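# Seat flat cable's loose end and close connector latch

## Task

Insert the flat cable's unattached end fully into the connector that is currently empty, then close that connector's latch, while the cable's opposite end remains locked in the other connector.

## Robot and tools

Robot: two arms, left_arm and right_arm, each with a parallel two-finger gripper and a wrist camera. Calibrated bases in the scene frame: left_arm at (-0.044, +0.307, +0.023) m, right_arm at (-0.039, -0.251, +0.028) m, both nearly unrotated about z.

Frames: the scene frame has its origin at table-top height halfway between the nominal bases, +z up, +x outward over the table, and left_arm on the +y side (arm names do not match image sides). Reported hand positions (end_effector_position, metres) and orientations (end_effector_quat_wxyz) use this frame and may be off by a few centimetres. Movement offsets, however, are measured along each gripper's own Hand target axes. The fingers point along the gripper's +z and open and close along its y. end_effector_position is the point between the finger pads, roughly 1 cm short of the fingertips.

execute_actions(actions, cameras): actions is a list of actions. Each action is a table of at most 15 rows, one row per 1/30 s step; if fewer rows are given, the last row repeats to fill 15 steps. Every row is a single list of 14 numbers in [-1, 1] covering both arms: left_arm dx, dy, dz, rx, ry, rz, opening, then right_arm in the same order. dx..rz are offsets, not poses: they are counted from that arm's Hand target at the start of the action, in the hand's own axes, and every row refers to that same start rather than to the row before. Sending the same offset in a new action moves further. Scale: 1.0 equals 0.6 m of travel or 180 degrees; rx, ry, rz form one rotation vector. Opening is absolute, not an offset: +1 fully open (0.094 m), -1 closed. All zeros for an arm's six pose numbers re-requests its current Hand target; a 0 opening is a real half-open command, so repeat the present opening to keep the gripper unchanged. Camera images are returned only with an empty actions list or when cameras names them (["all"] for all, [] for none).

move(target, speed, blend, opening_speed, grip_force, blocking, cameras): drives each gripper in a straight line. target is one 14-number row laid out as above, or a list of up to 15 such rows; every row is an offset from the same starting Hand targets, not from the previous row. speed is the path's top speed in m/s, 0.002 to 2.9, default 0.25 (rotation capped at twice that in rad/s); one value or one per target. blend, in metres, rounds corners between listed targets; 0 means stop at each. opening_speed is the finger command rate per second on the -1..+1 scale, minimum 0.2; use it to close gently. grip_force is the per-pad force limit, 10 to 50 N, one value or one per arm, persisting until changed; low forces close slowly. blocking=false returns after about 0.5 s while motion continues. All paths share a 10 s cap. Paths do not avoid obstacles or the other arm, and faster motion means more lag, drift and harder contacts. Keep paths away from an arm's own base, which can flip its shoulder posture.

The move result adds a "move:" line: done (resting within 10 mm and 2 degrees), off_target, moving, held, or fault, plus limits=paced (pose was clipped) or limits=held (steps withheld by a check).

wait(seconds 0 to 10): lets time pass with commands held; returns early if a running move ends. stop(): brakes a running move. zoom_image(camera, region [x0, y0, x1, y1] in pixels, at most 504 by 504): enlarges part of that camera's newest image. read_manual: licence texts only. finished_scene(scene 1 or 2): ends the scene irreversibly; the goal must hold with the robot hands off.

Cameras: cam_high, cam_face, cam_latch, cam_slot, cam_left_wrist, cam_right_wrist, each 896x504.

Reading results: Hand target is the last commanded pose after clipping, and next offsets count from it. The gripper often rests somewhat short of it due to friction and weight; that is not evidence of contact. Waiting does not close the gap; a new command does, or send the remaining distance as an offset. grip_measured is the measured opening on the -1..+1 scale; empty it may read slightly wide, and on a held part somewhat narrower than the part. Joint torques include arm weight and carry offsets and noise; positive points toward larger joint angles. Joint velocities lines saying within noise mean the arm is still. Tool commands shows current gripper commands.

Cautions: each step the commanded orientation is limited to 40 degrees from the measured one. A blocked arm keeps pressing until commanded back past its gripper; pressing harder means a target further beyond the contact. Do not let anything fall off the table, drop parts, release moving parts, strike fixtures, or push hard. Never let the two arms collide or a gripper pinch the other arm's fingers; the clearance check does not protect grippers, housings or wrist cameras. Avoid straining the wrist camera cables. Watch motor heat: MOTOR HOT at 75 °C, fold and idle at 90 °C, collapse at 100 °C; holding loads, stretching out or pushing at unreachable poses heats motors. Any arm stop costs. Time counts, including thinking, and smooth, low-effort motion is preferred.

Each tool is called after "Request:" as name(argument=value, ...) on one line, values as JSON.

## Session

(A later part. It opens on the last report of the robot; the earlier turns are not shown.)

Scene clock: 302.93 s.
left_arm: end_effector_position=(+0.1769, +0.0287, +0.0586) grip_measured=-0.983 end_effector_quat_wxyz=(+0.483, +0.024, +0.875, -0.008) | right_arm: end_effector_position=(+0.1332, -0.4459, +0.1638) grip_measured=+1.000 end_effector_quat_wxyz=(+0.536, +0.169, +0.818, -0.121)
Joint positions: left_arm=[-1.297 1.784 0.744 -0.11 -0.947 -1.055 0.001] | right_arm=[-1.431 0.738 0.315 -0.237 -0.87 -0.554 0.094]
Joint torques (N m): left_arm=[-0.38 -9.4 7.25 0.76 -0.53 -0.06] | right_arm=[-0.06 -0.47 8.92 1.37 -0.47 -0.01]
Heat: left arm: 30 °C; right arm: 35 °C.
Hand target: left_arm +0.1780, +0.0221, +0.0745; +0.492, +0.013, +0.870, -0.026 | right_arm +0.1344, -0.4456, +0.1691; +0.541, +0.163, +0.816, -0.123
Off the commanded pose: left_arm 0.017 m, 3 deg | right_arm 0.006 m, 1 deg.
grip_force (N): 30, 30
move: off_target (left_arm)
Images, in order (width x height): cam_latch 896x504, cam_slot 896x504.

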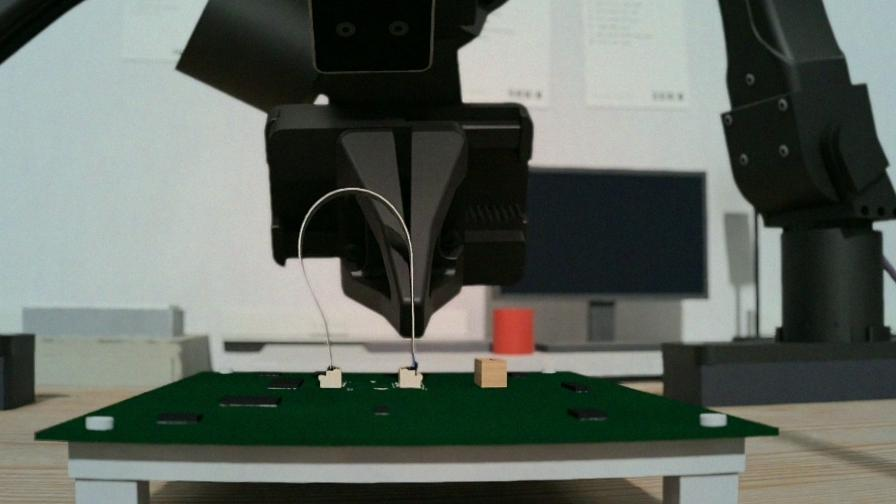

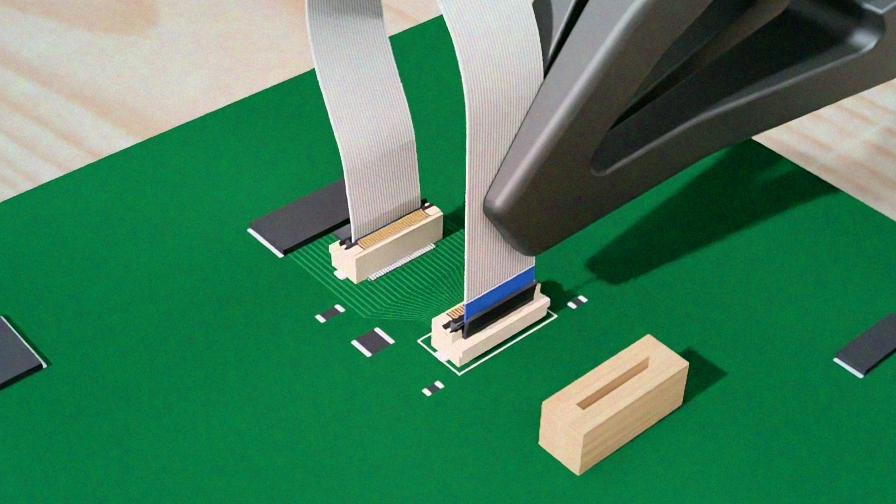

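Request:
move(target=[-0.0035,-0.0111,0.0003,0.0073,-0.0016,-0.0101,-1,0,0,0,0,0,0,1], speed=0.03, cameras=["cam_latch", "cam_slot"])

Request:
zoom_image(camera="cam_latch", region=[380, 310, 460, 400])

Request:
zoom_image(camera="cam_slot", region=[435, 290, 485, 340])

Request:
zoom_image(camera="cam_slot", region=[500, 260, 550, 310])

Scene clock: 306.87 s.
left_arm: end_effector_position=(+0.1768, +0.0261, +0.0586) grip_measured=-0.983 end_effector_quat_wxyz=(+0.482, +0.022, +0.876, -0.015) | right_arm: end_effector_position=(+0.1332, -0.4459, +0.1638) grip_measured=+1.000 end_effector_quat_wxyz=(+0.536, +0.169, +0.818, -0.121)
Joint positions: left_arm=[-1.297 1.784 0.744 -0.097 -0.94 -1.055 0.001] | right_arm=[-1.431 0.738 0.315 -0.237 -0.87 -0.554 0.094]
Joint torques (N m): left_arm=[-0.39 -9.4 7.36 1.05 -0.54 -0.07] | right_arm=[-0.06 -0.49 8.92 1.36 -0.49 -0.01]
Heat: left arm: 30 °C; right arm: 35 °C.
Hand target: left_arm +0.1789, +0.0154, +0.0764; +0.494, +0.005, +0.868, -0.044 | right_arm +0.1344, -0.4456, +0.1691; +0.541, +0.163, +0.816, -0.123
Off the commanded pose: left_arm 0.021 m, 4 deg | right_arm 0.006 m, 1 deg.
grip_force (N): 30, 30
move: off_target (left_arm)
Images, in order (width x height): cam_latch 896x504, cam_slot 896x504.

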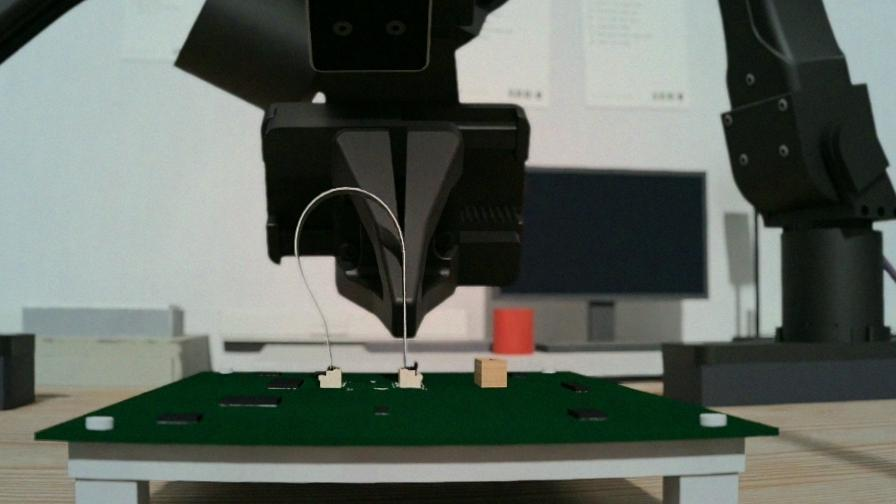

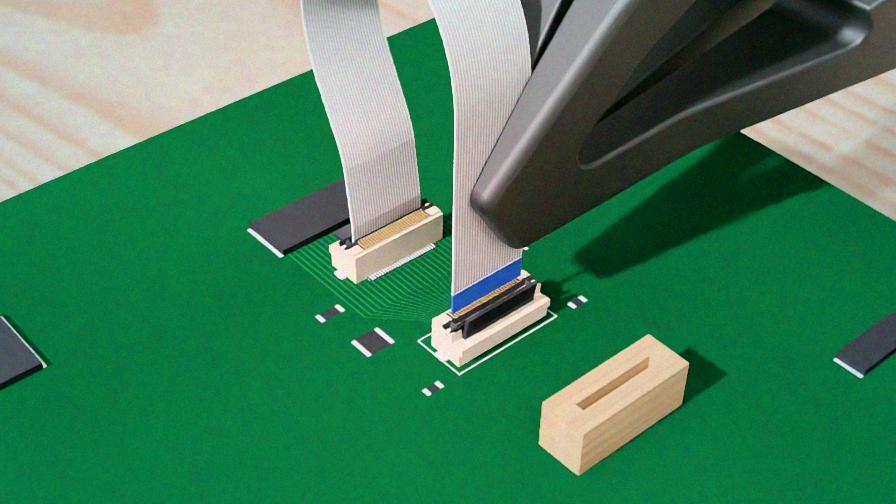

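Scaled by 5.600 from the camera's 896x504 image, which has a finer 1280x720 frame.

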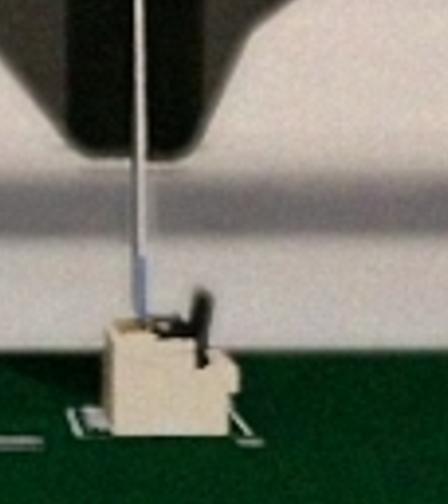

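Scaled by 10.080 from the camera's 896x504 image, which has a finer 1280x720 frame.

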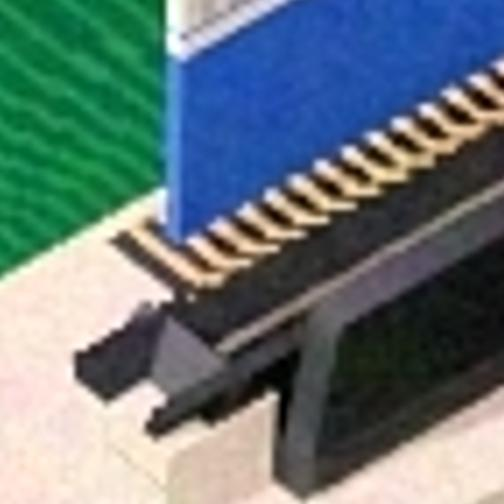

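Scaled by 10.080 from the camera's 896x504 image, which has a finer 1280x720 frame.

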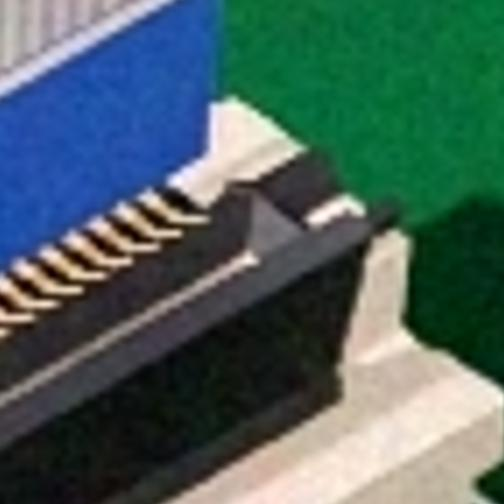

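Request:
move(target=[0.0246,0.0093,0.0119,-0.0089,0.0051,0.0142,-1,0,0,0,0,0,0,1], speed=0.03)

Scene clock: 309.87 s.
left_arm: end_effector_position=(+0.1769, +0.0260, +0.0578) grip_measured=-0.983 end_effector_quat_wxyz=(+0.482, +0.022, +0.876, -0.014) | right_arm: end_effector_position=(+0.1332, -0.4459, +0.1638) grip_measured=+1.000 end_effector_quat_wxyz=(+0.536, +0.169, +0.818, -0.121)
Joint positions: left_arm=[-1.297 1.788 0.744 -0.094 -0.941 -1.055 0.001] | right_arm=[-1.431 0.738 0.315 -0.237 -0.87 -0.554 0.094]
Joint torques (N m): left_arm=[-0.44 -5.63 7.28 0.98 -0.53 -0.07] | right_arm=[-0.1 -0.47 8.91 1.38 -0.46 -0.01]
Heat: left arm: 30 °C; right arm: 35 °C.
Hand target: left_arm +0.1777, +0.0199, +0.0597; +0.488, +0.018, +0.873, -0.020 | right_arm +0.1344, -0.4456, +0.1691; +0.541, +0.163, +0.816, -0.123
Off the commanded pose: left_arm 0.007 m, 1 deg | right_arm 0.006 m, 1 deg.
grip_force (N): 30, 30
move: done

Request:
move(target=[0.0001,0.0091,0.0004,-0.0069,-0.0021,0.0071,-1,0,0,0,0,0,0,1], speed=0.03, cameras=["cam_latch", "cam_slot"])

Request:
zoom_image(camera="cam_latch", region=[380, 310, 460, 400])

Request:
zoom_image(camera="cam_slot", region=[435, 290, 485, 340])

Request:
zoom_image(camera="cam_slot", region=[500, 260, 550, 310])

Scene clock: 312.50 s.
left_arm: end_effector_position=(+0.1769, +0.0264, +0.0579) grip_measured=-0.983 end_effector_quat_wxyz=(+0.482, +0.023, +0.876, -0.014) | right_arm: end_effector_position=(+0.1332, -0.4459, +0.1638) grip_measured=+1.000 end_effector_quat_wxyz=(+0.536, +0.169, +0.818, -0.121)
Joint positions: left_arm=[-1.297 1.788 0.744 -0.096 -0.942 -1.055 0.001] | right_arm=[-1.431 0.738 0.315 -0.237 -0.87 -0.554 0.094]
Joint torques (N m): left_arm=[-0.4 -5.41 7.2 0.75 -0.69 -0.05] | right_arm=[-0.1 -0.47 8.9 1.37 -0.48 -0.01]
Heat: left arm: 30 °C; right arm: 35 °C.
Hand target: left_arm +0.1782, +0.0253, +0.0594; +0.491, +0.022, +0.871, -0.006 | right_arm +0.1344, -0.4456, +0.1691; +0.541, +0.163, +0.816, -0.123
Off the commanded pose: left_arm 0.002 m, 1 deg | right_arm 0.006 m, 1 deg.
grip_force (N): 30, 30
move: done
Images, in order (width x height): cam_latch 896x504, cam_slot 896x504.

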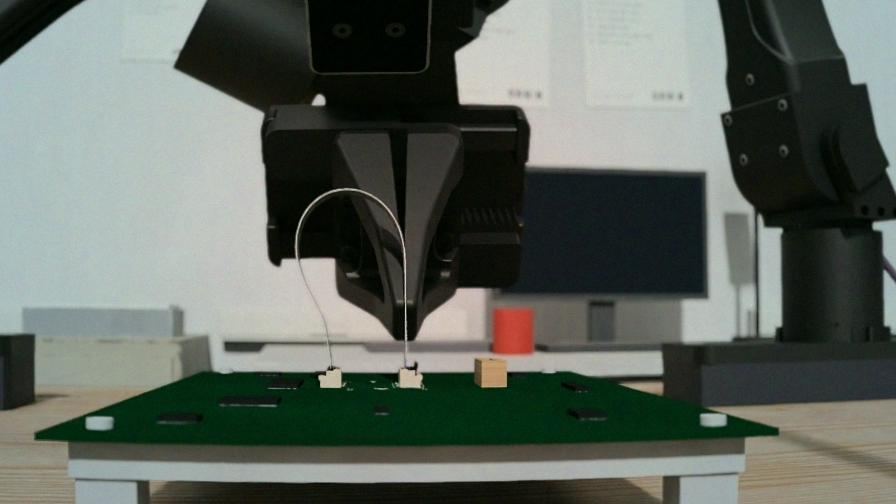

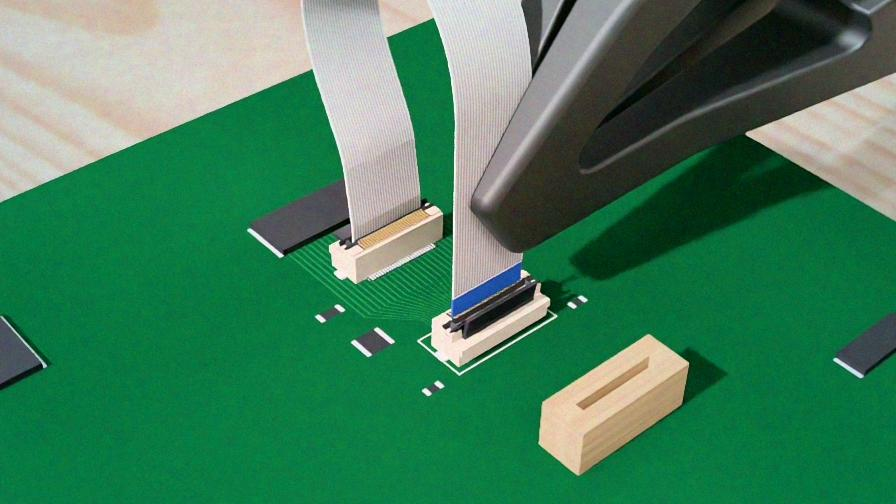

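Scaled by 5.600 from the camera's 896x504 image, which has a finer 1280x720 frame.

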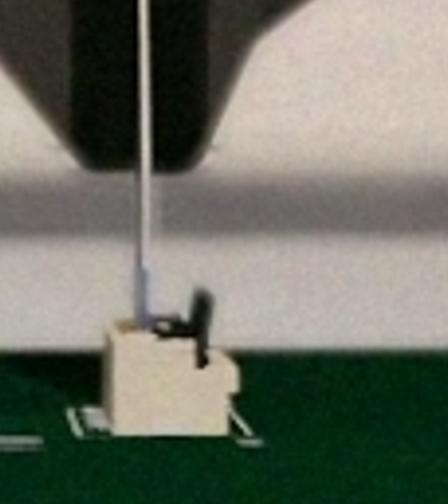

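Scaled by 10.080 from the camera's 896x504 image, which has a finer 1280x720 frame.

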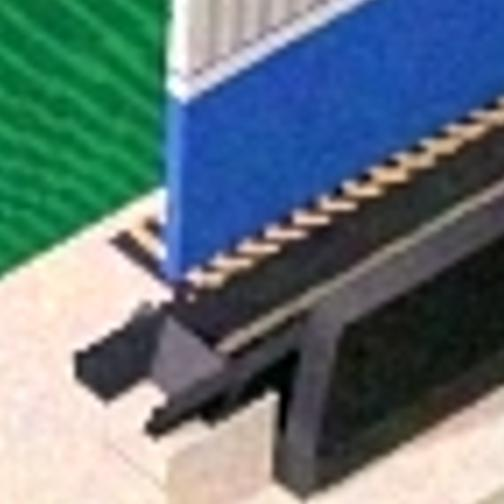

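Scaled by 10.080 from the camera's 896x504 image, which has a finer 1280x720 frame.

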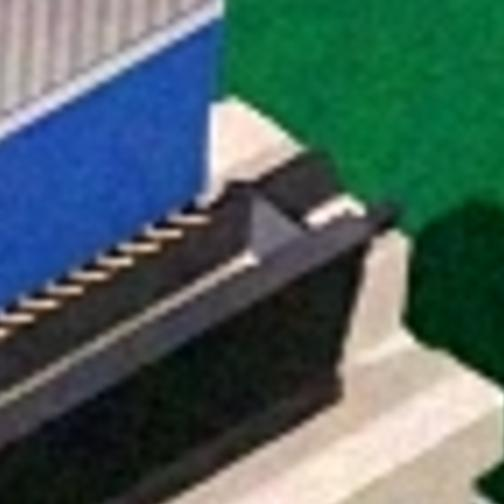

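Request:
move(target=[0.0004,0.0013,-0.0001,-0.0008,0.0005,0.0014,-1,0,0,0,0,0,0,1], speed=0.03, cameras=["cam_latch", "cam_slot"])

Request:
zoom_image(camera="cam_latch", region=[380, 310, 460, 400])

Request:
zoom_image(camera="cam_slot", region=[435, 290, 485, 340])

Request:
zoom_image(camera="cam_slot", region=[500, 260, 550, 310])

Scene clock: 314.20 s.
left_arm: end_effector_position=(+0.1769, +0.0270, +0.0579) grip_measured=-0.983 end_effector_quat_wxyz=(+0.482, +0.023, +0.876, -0.012) | right_arm: end_effector_position=(+0.1332, -0.4459, +0.1638) grip_measured=+1.000 end_effector_quat_wxyz=(+0.536, +0.169, +0.818, -0.121)
Joint positions: left_arm=[-1.297 1.788 0.744 -0.099 -0.943 -1.055 0.001] | right_arm=[-1.431 0.738 0.315 -0.237 -0.87 -0.554 0.094]
Joint torques (N m): left_arm=[-0.42 -5.52 7.2 0.74 -0.66 -0.04] | right_arm=[-0.09 -0.46 8.95 1.38 -0.47 -0.01]
Heat: left arm: 30 °C; right arm: 35 °C.
Hand target: left_arm +0.1780, +0.0261, +0.0593; +0.490, +0.024, +0.871, -0.003 | right_arm +0.1344, -0.4456, +0.1691; +0.541, +0.163, +0.816, -0.123
Off the commanded pose: left_arm 0.002 m, 1 deg | right_arm 0.006 m, 1 deg.
grip_force (N): 30, 30
move: done
Images, in order (width x height): cam_latch 896x504, cam_slot 896x504.

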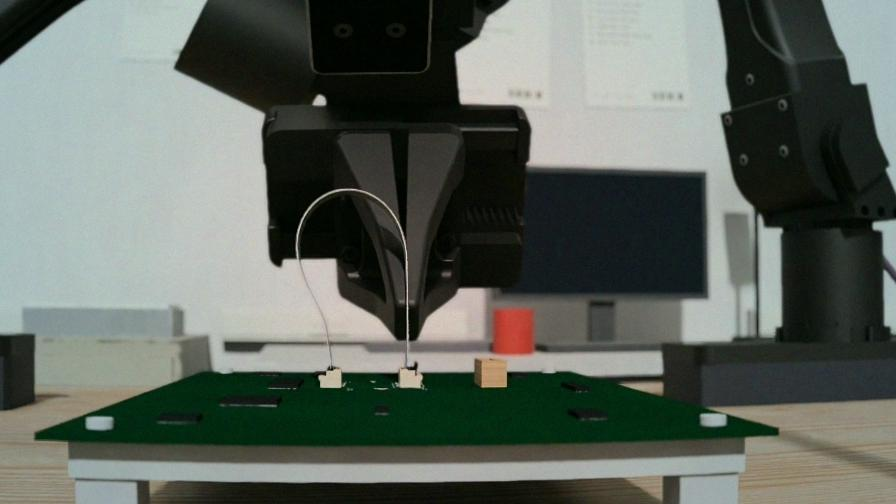

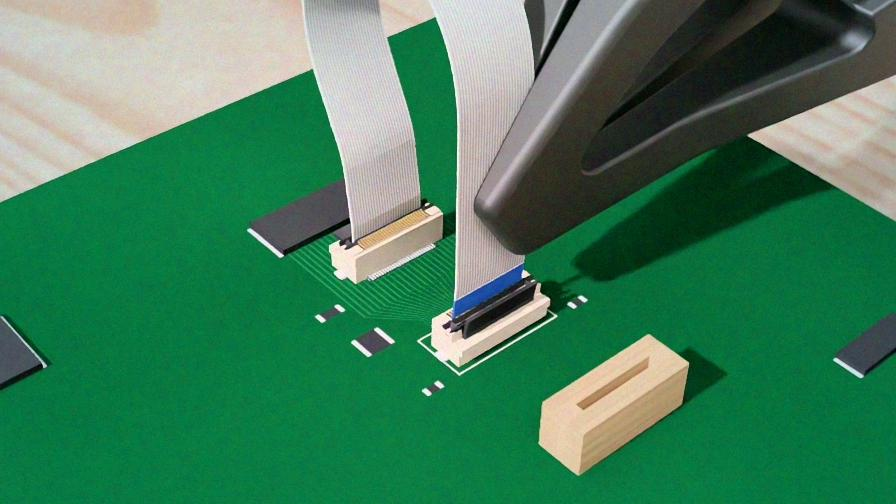

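Scaled by 5.600 from the camera's 896x504 image, which has a finer 1280x720 frame.

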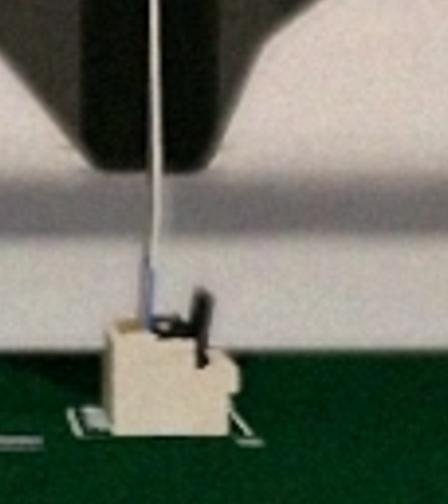

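Scaled by 10.080 from the camera's 896x504 image, which has a finer 1280x720 frame.

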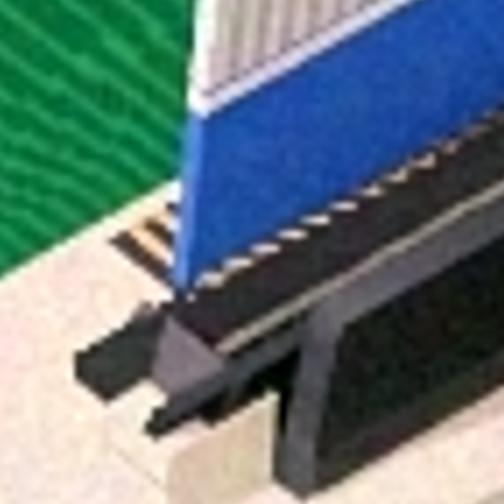

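Scaled by 10.080 from the camera's 896x504 image, which has a finer 1280x720 frame.

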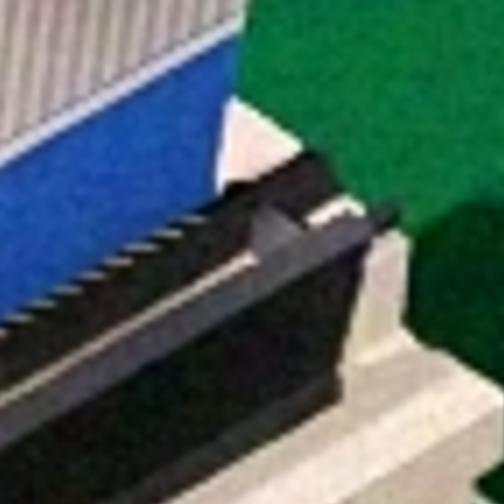

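Request:
move(target=[0.0005,0.0016,-0.0001,-0.0010,0.0006,0.0016,-1,0,0,0,0,0,0,1], speed=0.03, cameras=["cam_latch", "cam_slot"])

Request:
zoom_image(camera="cam_latch", region=[380, 310, 460, 400])

Request:
zoom_image(camera="cam_slot", region=[435, 290, 485, 340])

Request:
zoom_image(camera="cam_slot", region=[500, 260, 550, 310])

Scene clock: 315.83 s.
left_arm: end_effector_position=(+0.1769, +0.0276, +0.0578) grip_measured=-0.983 end_effector_quat_wxyz=(+0.483, +0.024, +0.875, -0.010) | right_arm: end_effector_position=(+0.1332, -0.4459, +0.1638) grip_measured=+1.000 end_effector_quat_wxyz=(+0.536, +0.169, +0.818, -0.121)
Joint positions: left_arm=[-1.297 1.788 0.744 -0.102 -0.944 -1.055 0.001] | right_arm=[-1.431 0.738 0.315 -0.237 -0.87 -0.554 0.094]
Joint torques (N m): left_arm=[-0.39 -5.5 7.24 0.68 -0.65 -0.02] | right_arm=[-0.08 -0.49 8.94 1.38 -0.47 -0.01]
Heat: left arm: 30 °C; right arm: 35 °C.
Hand target: left_arm +0.1779, +0.0271, +0.0591; +0.489, +0.025, +0.872, -0.001 | right_arm +0.1344, -0.4456, +0.1691; +0.541, +0.163, +0.816, -0.123
Off the commanded pose: left_arm 0.002 m, 1 deg | right_arm 0.006 m, 1 deg.
grip_force (N): 30, 30
move: done
Images, in order (width x height): cam_latch 896x504, cam_slot 896x504.

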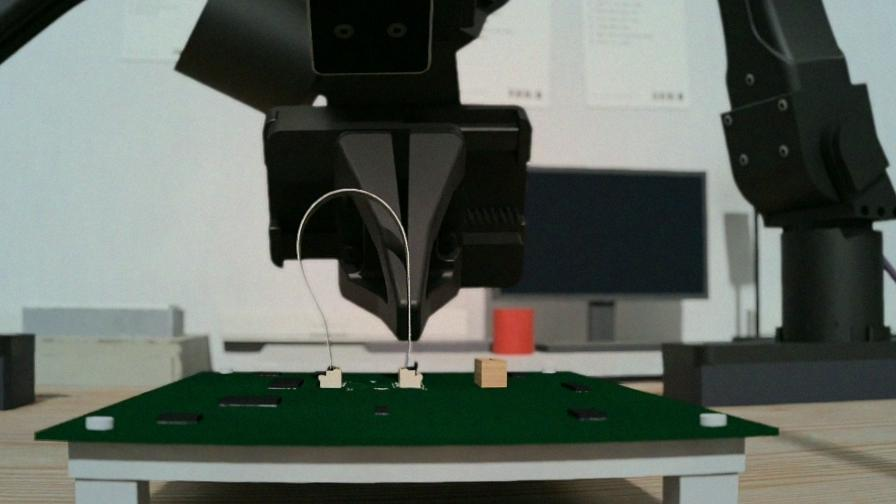

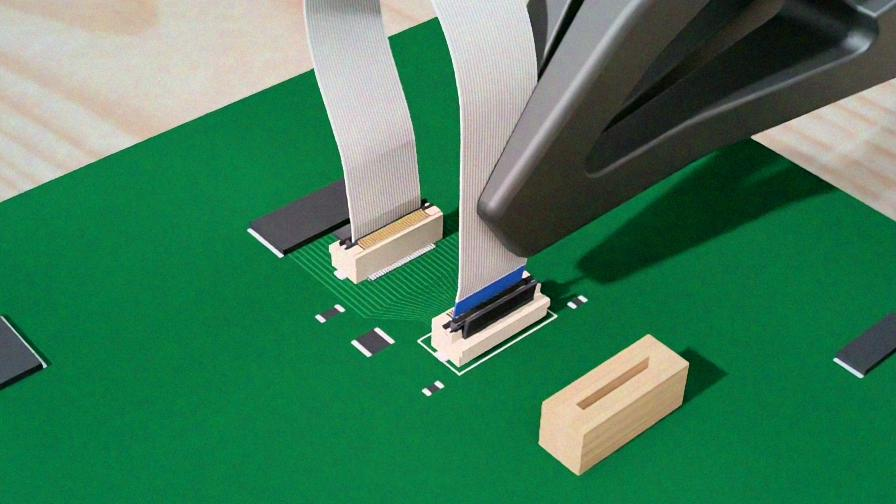

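Scaled by 5.600 from the camera's 896x504 image, which has a finer 1280x720 frame.

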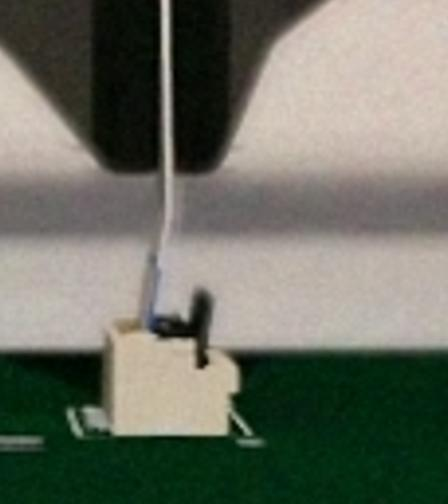

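Scaled by 10.080 from the camera's 896x504 image, which has a finer 1280x720 frame.

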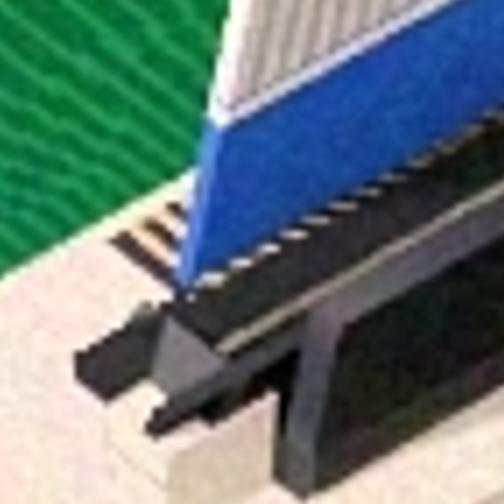

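Scaled by 10.080 from the camera's 896x504 image, which has a finer 1280x720 frame.

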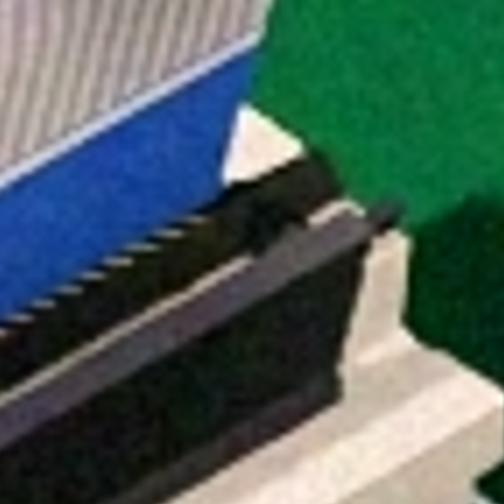

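Request:
move(target=[[-0.0282,-0.0076,-0.0144,0.0098,-0.0056,-0.0162,-1,0,0,0,0,0,0,1],[-0.0046,-0.0012,-0.0023,0.0016,-0.0009,-0.0026,-1,0,0,0,0,0,0,1]], speed=0.04, cameras=["cam_latch", "cam_slot"])

Request:
zoom_image(camera="cam_latch", region=[380, 310, 460, 400])

Request:
zoom_image(camera="cam_slot", region=[435, 290, 485, 340])

Request:
zoom_image(camera="cam_slot", region=[500, 260, 550, 310])

Scene clock: 321.40 s.
left_arm: end_effector_position=(+0.1768, +0.0282, +0.0600) grip_measured=-0.983 end_effector_quat_wxyz=(+0.483, +0.024, +0.875, -0.011) | right_arm: end_effector_position=(+0.1332, -0.4459, +0.1638) grip_measured=+1.000 end_effector_quat_wxyz=(+0.536, +0.169, +0.818, -0.121)
Joint positions: left_arm=[-1.297 1.778 0.744 -0.111 -0.944 -1.055 0.001] | right_arm=[-1.431 0.738 0.315 -0.237 -0.87 -0.554 0.094]
Joint torques (N m): left_arm=[-0.39 -5.49 7.31 0.77 -0.66 -0.04] | right_arm=[-0.06 -0.47 8.88 1.38 -0.48 -0.02]
Heat: left arm: 30 °C; right arm: 35 °C.
Hand target: left_arm +0.1781, +0.0263, +0.0620; +0.491, +0.023, +0.871, -0.005 | right_arm +0.1344, -0.4456, +0.1691; +0.541, +0.163, +0.816, -0.123
Off the commanded pose: left_arm 0.003 m, 1 deg | right_arm 0.006 m, 1 deg.
grip_force (N): 30, 30
move: done
Images, in order (width x height): cam_latch 896x504, cam_slot 896x504.

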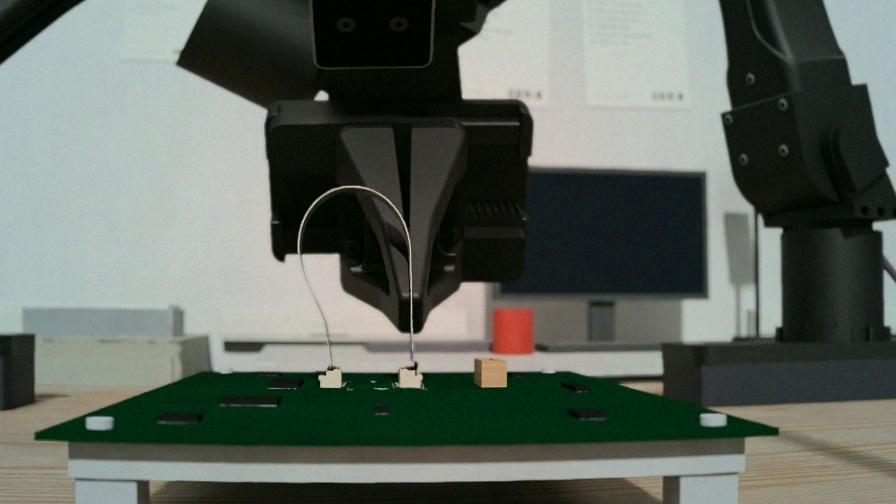

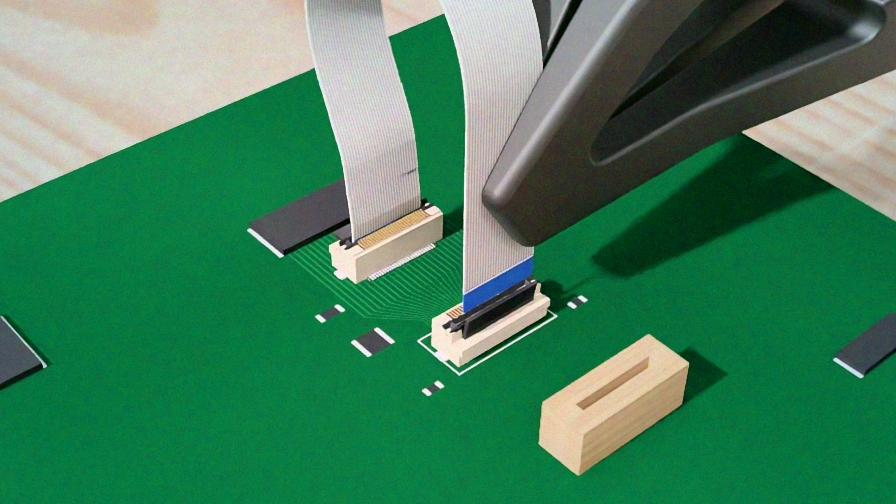

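Scaled by 5.600 from the camera's 896x504 image, which has a finer 1280x720 frame.

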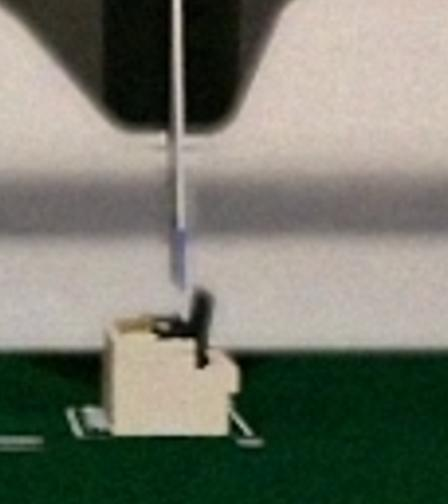

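Scaled by 10.080 from the camera's 896x504 image, which has a finer 1280x720 frame.

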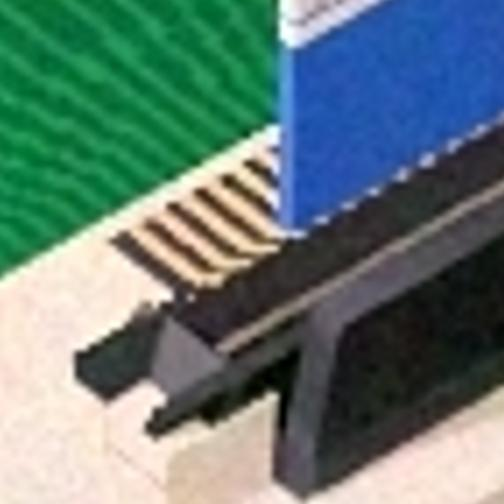

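Scaled by 10.080 from the camera's 896x504 image, which has a finer 1280x720 frame.

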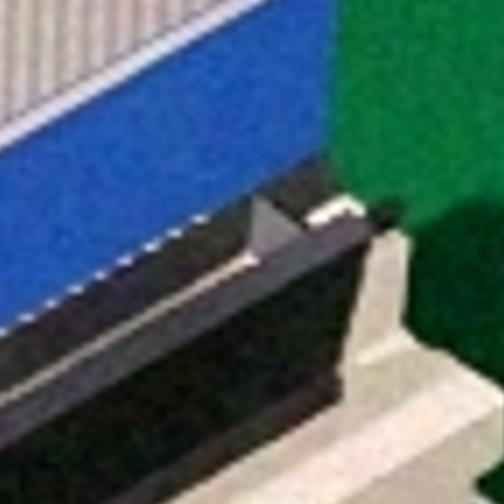

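Request:
move(target=[[-0.0065,-0.0113,0,0.0070,-0.0040,-0.0117,-1,0,0,0,0,0,0,1],[-0.0017,-0.0029,0,0.0018,-0.0010,-0.0030,-1,0,0,0,0,0,0,1]], speed=0.03, cameras=["cam_latch", "cam_slot"])

Request:
zoom_image(camera="cam_latch", region=[380, 310, 460, 400])

Request:
zoom_image(camera="cam_slot", region=[435, 290, 485, 340])

Request:
zoom_image(camera="cam_slot", region=[500, 260, 550, 310])

Scene clock: 326.57 s.
left_arm: end_effector_position=(+0.1772, +0.0264, +0.0609) grip_measured=-0.983 end_effector_quat_wxyz=(+0.484, +0.021, +0.875, -0.015) | right_arm: end_effector_position=(+0.1332, -0.4459, +0.1638) grip_measured=+1.000 end_effector_quat_wxyz=(+0.536, +0.169, +0.818, -0.121)
Joint positions: left_arm=[-1.297 1.778 0.744 -0.1 -0.944 -1.055 0.001] | right_arm=[-1.431 0.738 0.315 -0.237 -0.87 -0.554 0.094]
Joint torques (N m): left_arm=[-0.32 -5.55 7.34 0.79 -0.65 -0.04] | right_arm=[-0.1 -0.47 8.95 1.39 -0.48 0]
Heat: left arm: 30 °C; right arm: 35 °C.
Hand target: left_arm +0.1786, +0.0245, +0.0629; +0.492, +0.020, +0.870, -0.010 | right_arm +0.1344, -0.4456, +0.1691; +0.541, +0.163, +0.816, -0.123
Off the commanded pose: left_arm 0.003 m, 1 deg | right_arm 0.006 m, 1 deg.
grip_force (N): 30, 30
move: done
Images, in order (width x height): cam_latch 896x504, cam_slot 896x504.

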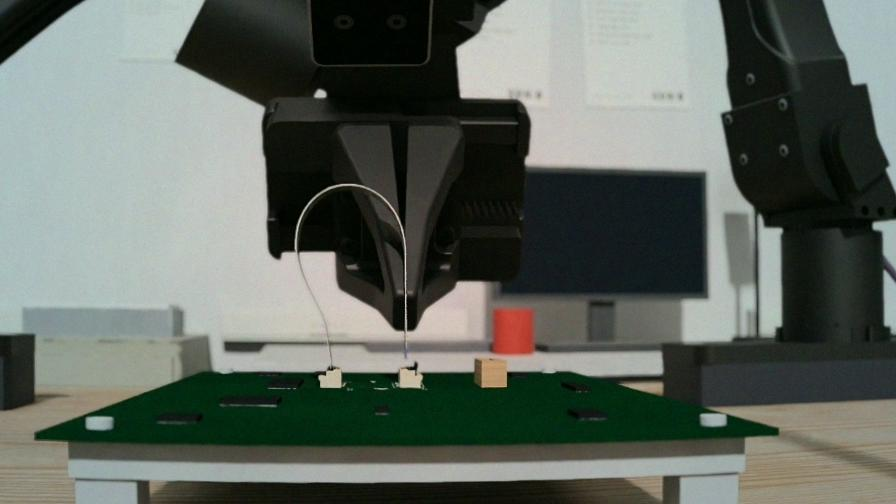

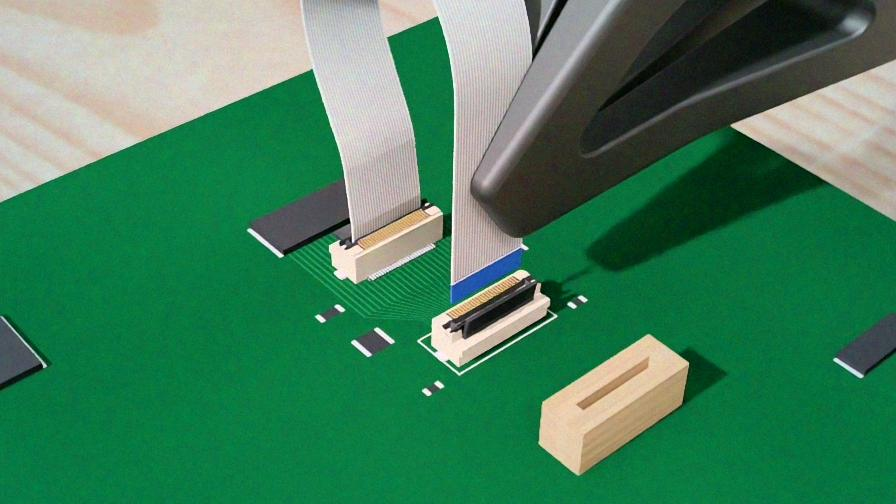

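Scaled by 5.600 from the camera's 896x504 image, which has a finer 1280x720 frame.

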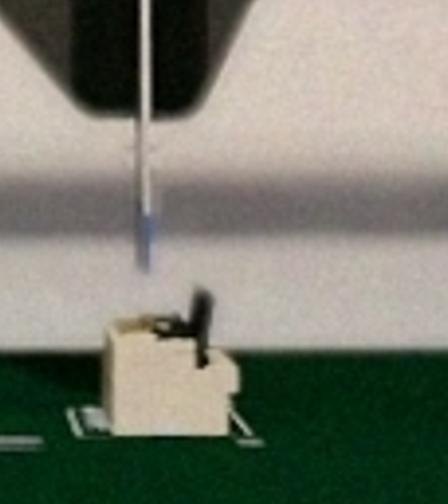

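Scaled by 10.080 from the camera's 896x504 image, which has a finer 1280x720 frame.

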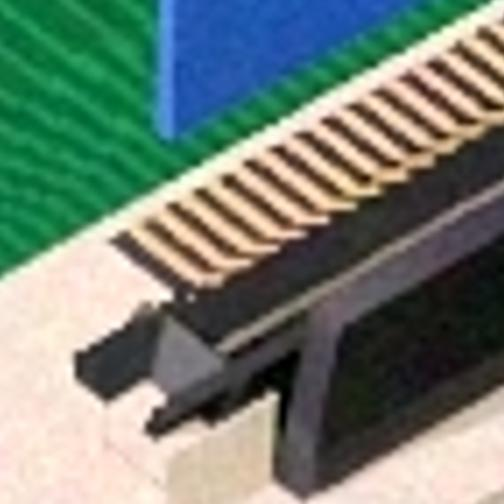

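Scaled by 10.080 from the camera's 896x504 image, which has a finer 1280x720 frame.

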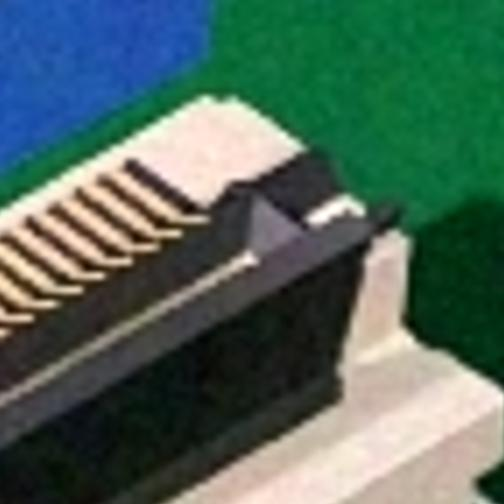

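Request:
move(target=[0.0048,0.0014,0.0024,-0.0016,0.0010,0.0027,-1,0,0,0,0,0,0,1], speed=0.03, cameras=["cam_latch", "cam_slot"])

Request:
zoom_image(camera="cam_latch", region=[380, 310, 460, 400])

Request:
zoom_image(camera="cam_slot", region=[435, 290, 485, 340])

Request:
zoom_image(camera="cam_slot", region=[500, 260, 550, 310])

Scene clock: 328.83 s.
left_arm: end_effector_position=(+0.1770, +0.0276, +0.0571) grip_measured=-0.983 end_effector_quat_wxyz=(+0.483, +0.024, +0.875, -0.010) | right_arm: end_effector_position=(+0.1332, -0.4459, +0.1638) grip_measured=+1.000 end_effector_quat_wxyz=(+0.536, +0.169, +0.818, -0.121)
Joint positions: left_arm=[-1.297 1.791 0.744 -0.1 -0.945 -1.055 0.001] | right_arm=[-1.431 0.738 0.315 -0.237 -0.87 -0.554 0.094]
Joint torques (N m): left_arm=[-0.32 -5.78 7.28 0.77 -0.65 -0.05] | right_arm=[-0.05 -0.46 8.91 1.38 -0.47 -0.01]
Heat: left arm: 30 °C; right arm: 35 °C.
Hand target: left_arm +0.1784, +0.0253, +0.0598; +0.491, +0.022, +0.871, -0.006 | right_arm +0.1344, -0.4456, +0.1691; +0.541, +0.163, +0.816, -0.123
Off the commanded pose: left_arm 0.004 m, 1 deg | right_arm 0.006 m, 1 deg.
grip_force (N): 30, 30
move: done
Images, in order (width x height): cam_latch 896x504, cam_slot 896x504.

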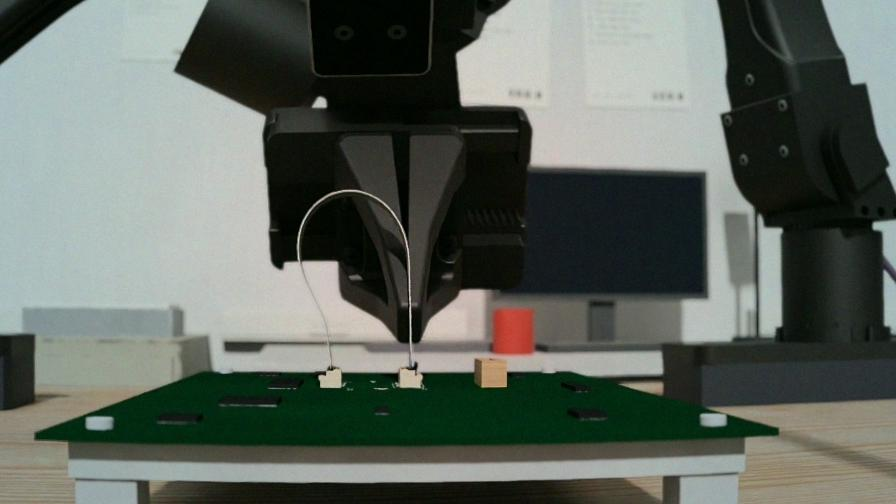

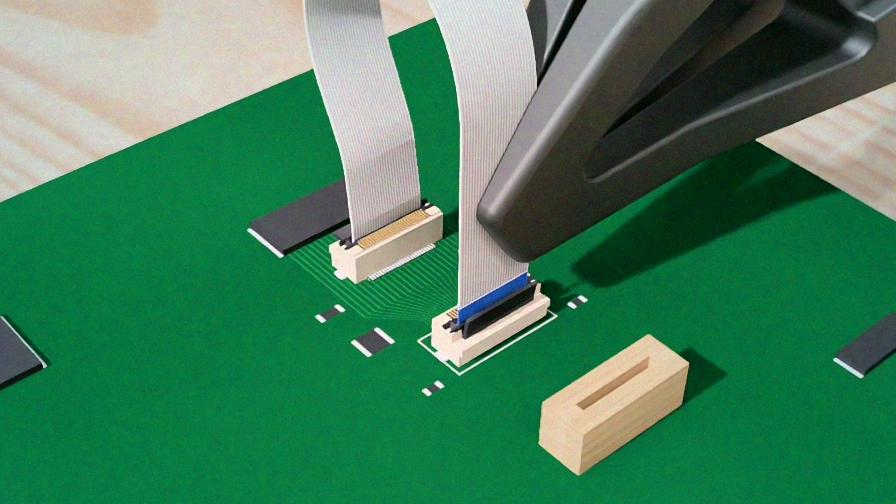

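Scaled by 5.600 from the camera's 896x504 image, which has a finer 1280x720 frame.

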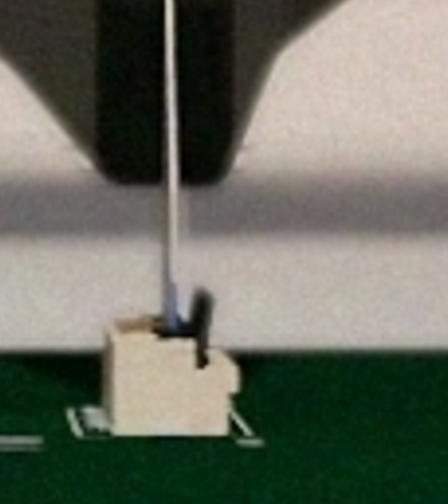

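Scaled by 10.080 from the camera's 896x504 image, which has a finer 1280x720 frame.

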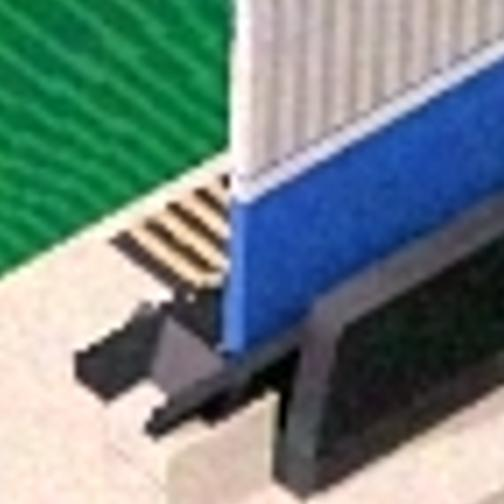

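Scaled by 10.080 from the camera's 896x504 image, which has a finer 1280x720 frame.

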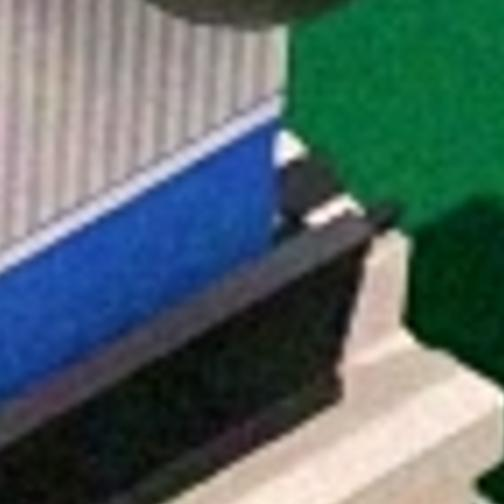

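Request:
move(target=[-0.0045,-0.0079,0,0.0049,-0.0028,-0.0081,-1,0,0,0,0,0,0,1], speed=0.02, cameras=["cam_latch", "cam_slot"])

Request:
zoom_image(camera="cam_latch", region=[380, 310, 460, 400])

Request:
zoom_image(camera="cam_slot", region=[435, 290, 485, 340])

Request:
zoom_image(camera="cam_slot", region=[500, 260, 550, 310])

Scene clock: 331.43 s.
left_arm: end_effector_position=(+0.1771, +0.0272, +0.0573) grip_measured=-0.983 end_effector_quat_wxyz=(+0.483, +0.023, +0.875, -0.011) | right_arm: end_effector_position=(+0.1332, -0.4459, +0.1638) grip_measured=+1.000 end_effector_quat_wxyz=(+0.536, +0.169, +0.818, -0.121)
Joint positions: left_arm=[-1.297 1.791 0.744 -0.097 -0.945 -1.055 0.001] | right_arm=[-1.431 0.738 0.315 -0.237 -0.87 -0.554 0.094]
Joint torques (N m): left_arm=[-0.42 -5.83 7.39 1.05 -0.64 -0.06] | right_arm=[-0.08 -0.5 8.95 1.37 -0.47 -0.01]
Heat: left arm: 30 °C; right arm: 35 °C.
Hand target: left_arm +0.1795, +0.0205, +0.0620; +0.494, +0.015, +0.869, -0.019 | right_arm +0.1344, -0.4456, +0.1691; +0.541, +0.163, +0.816, -0.123
Off the commanded pose: left_arm 0.009 m, 2 deg | right_arm 0.006 m, 1 deg.
grip_force (N): 30, 30
move: done
Images, in order (width x height): cam_latch 896x504, cam_slot 896x504.

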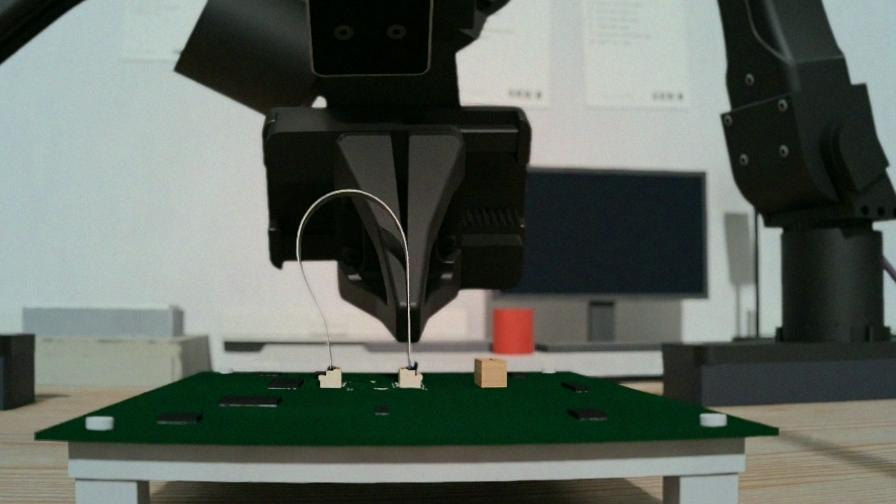

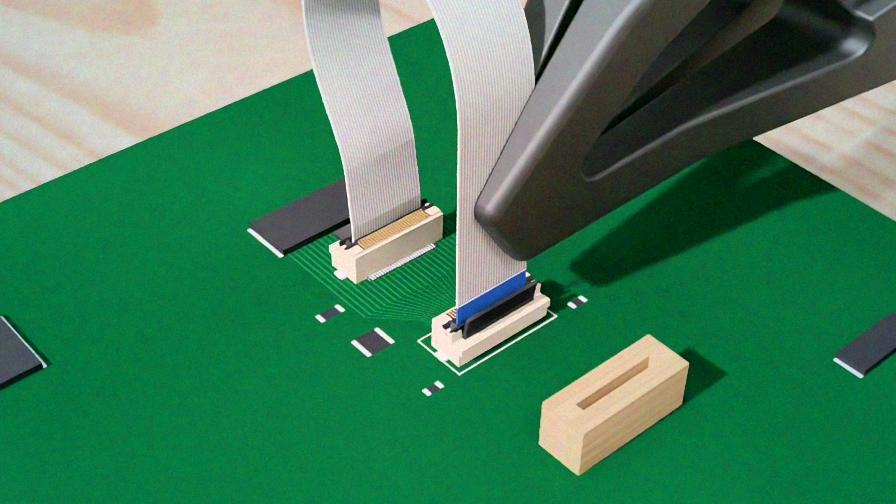

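Scaled by 5.600 from the camera's 896x504 image, which has a finer 1280x720 frame.

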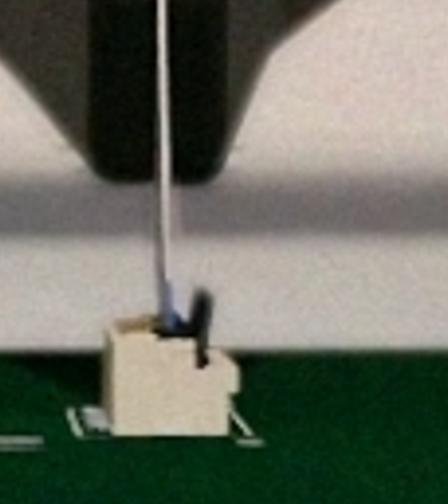

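Scaled by 10.080 from the camera's 896x504 image, which has a finer 1280x720 frame.

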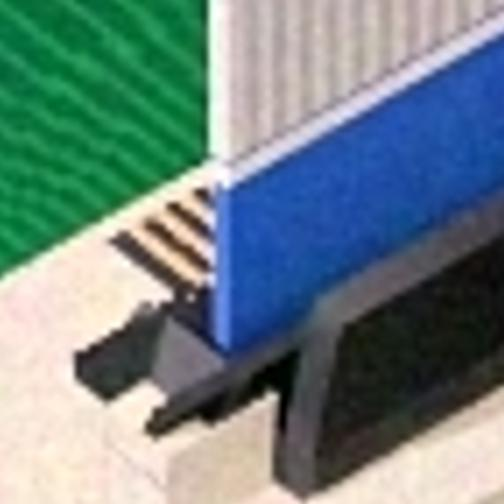

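Scaled by 10.080 from the camera's 896x504 image, which has a finer 1280x720 frame.

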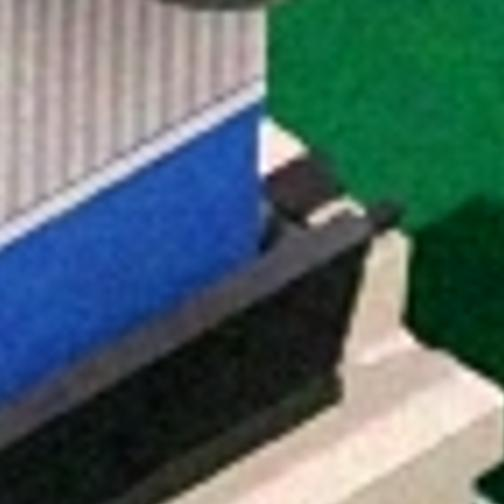

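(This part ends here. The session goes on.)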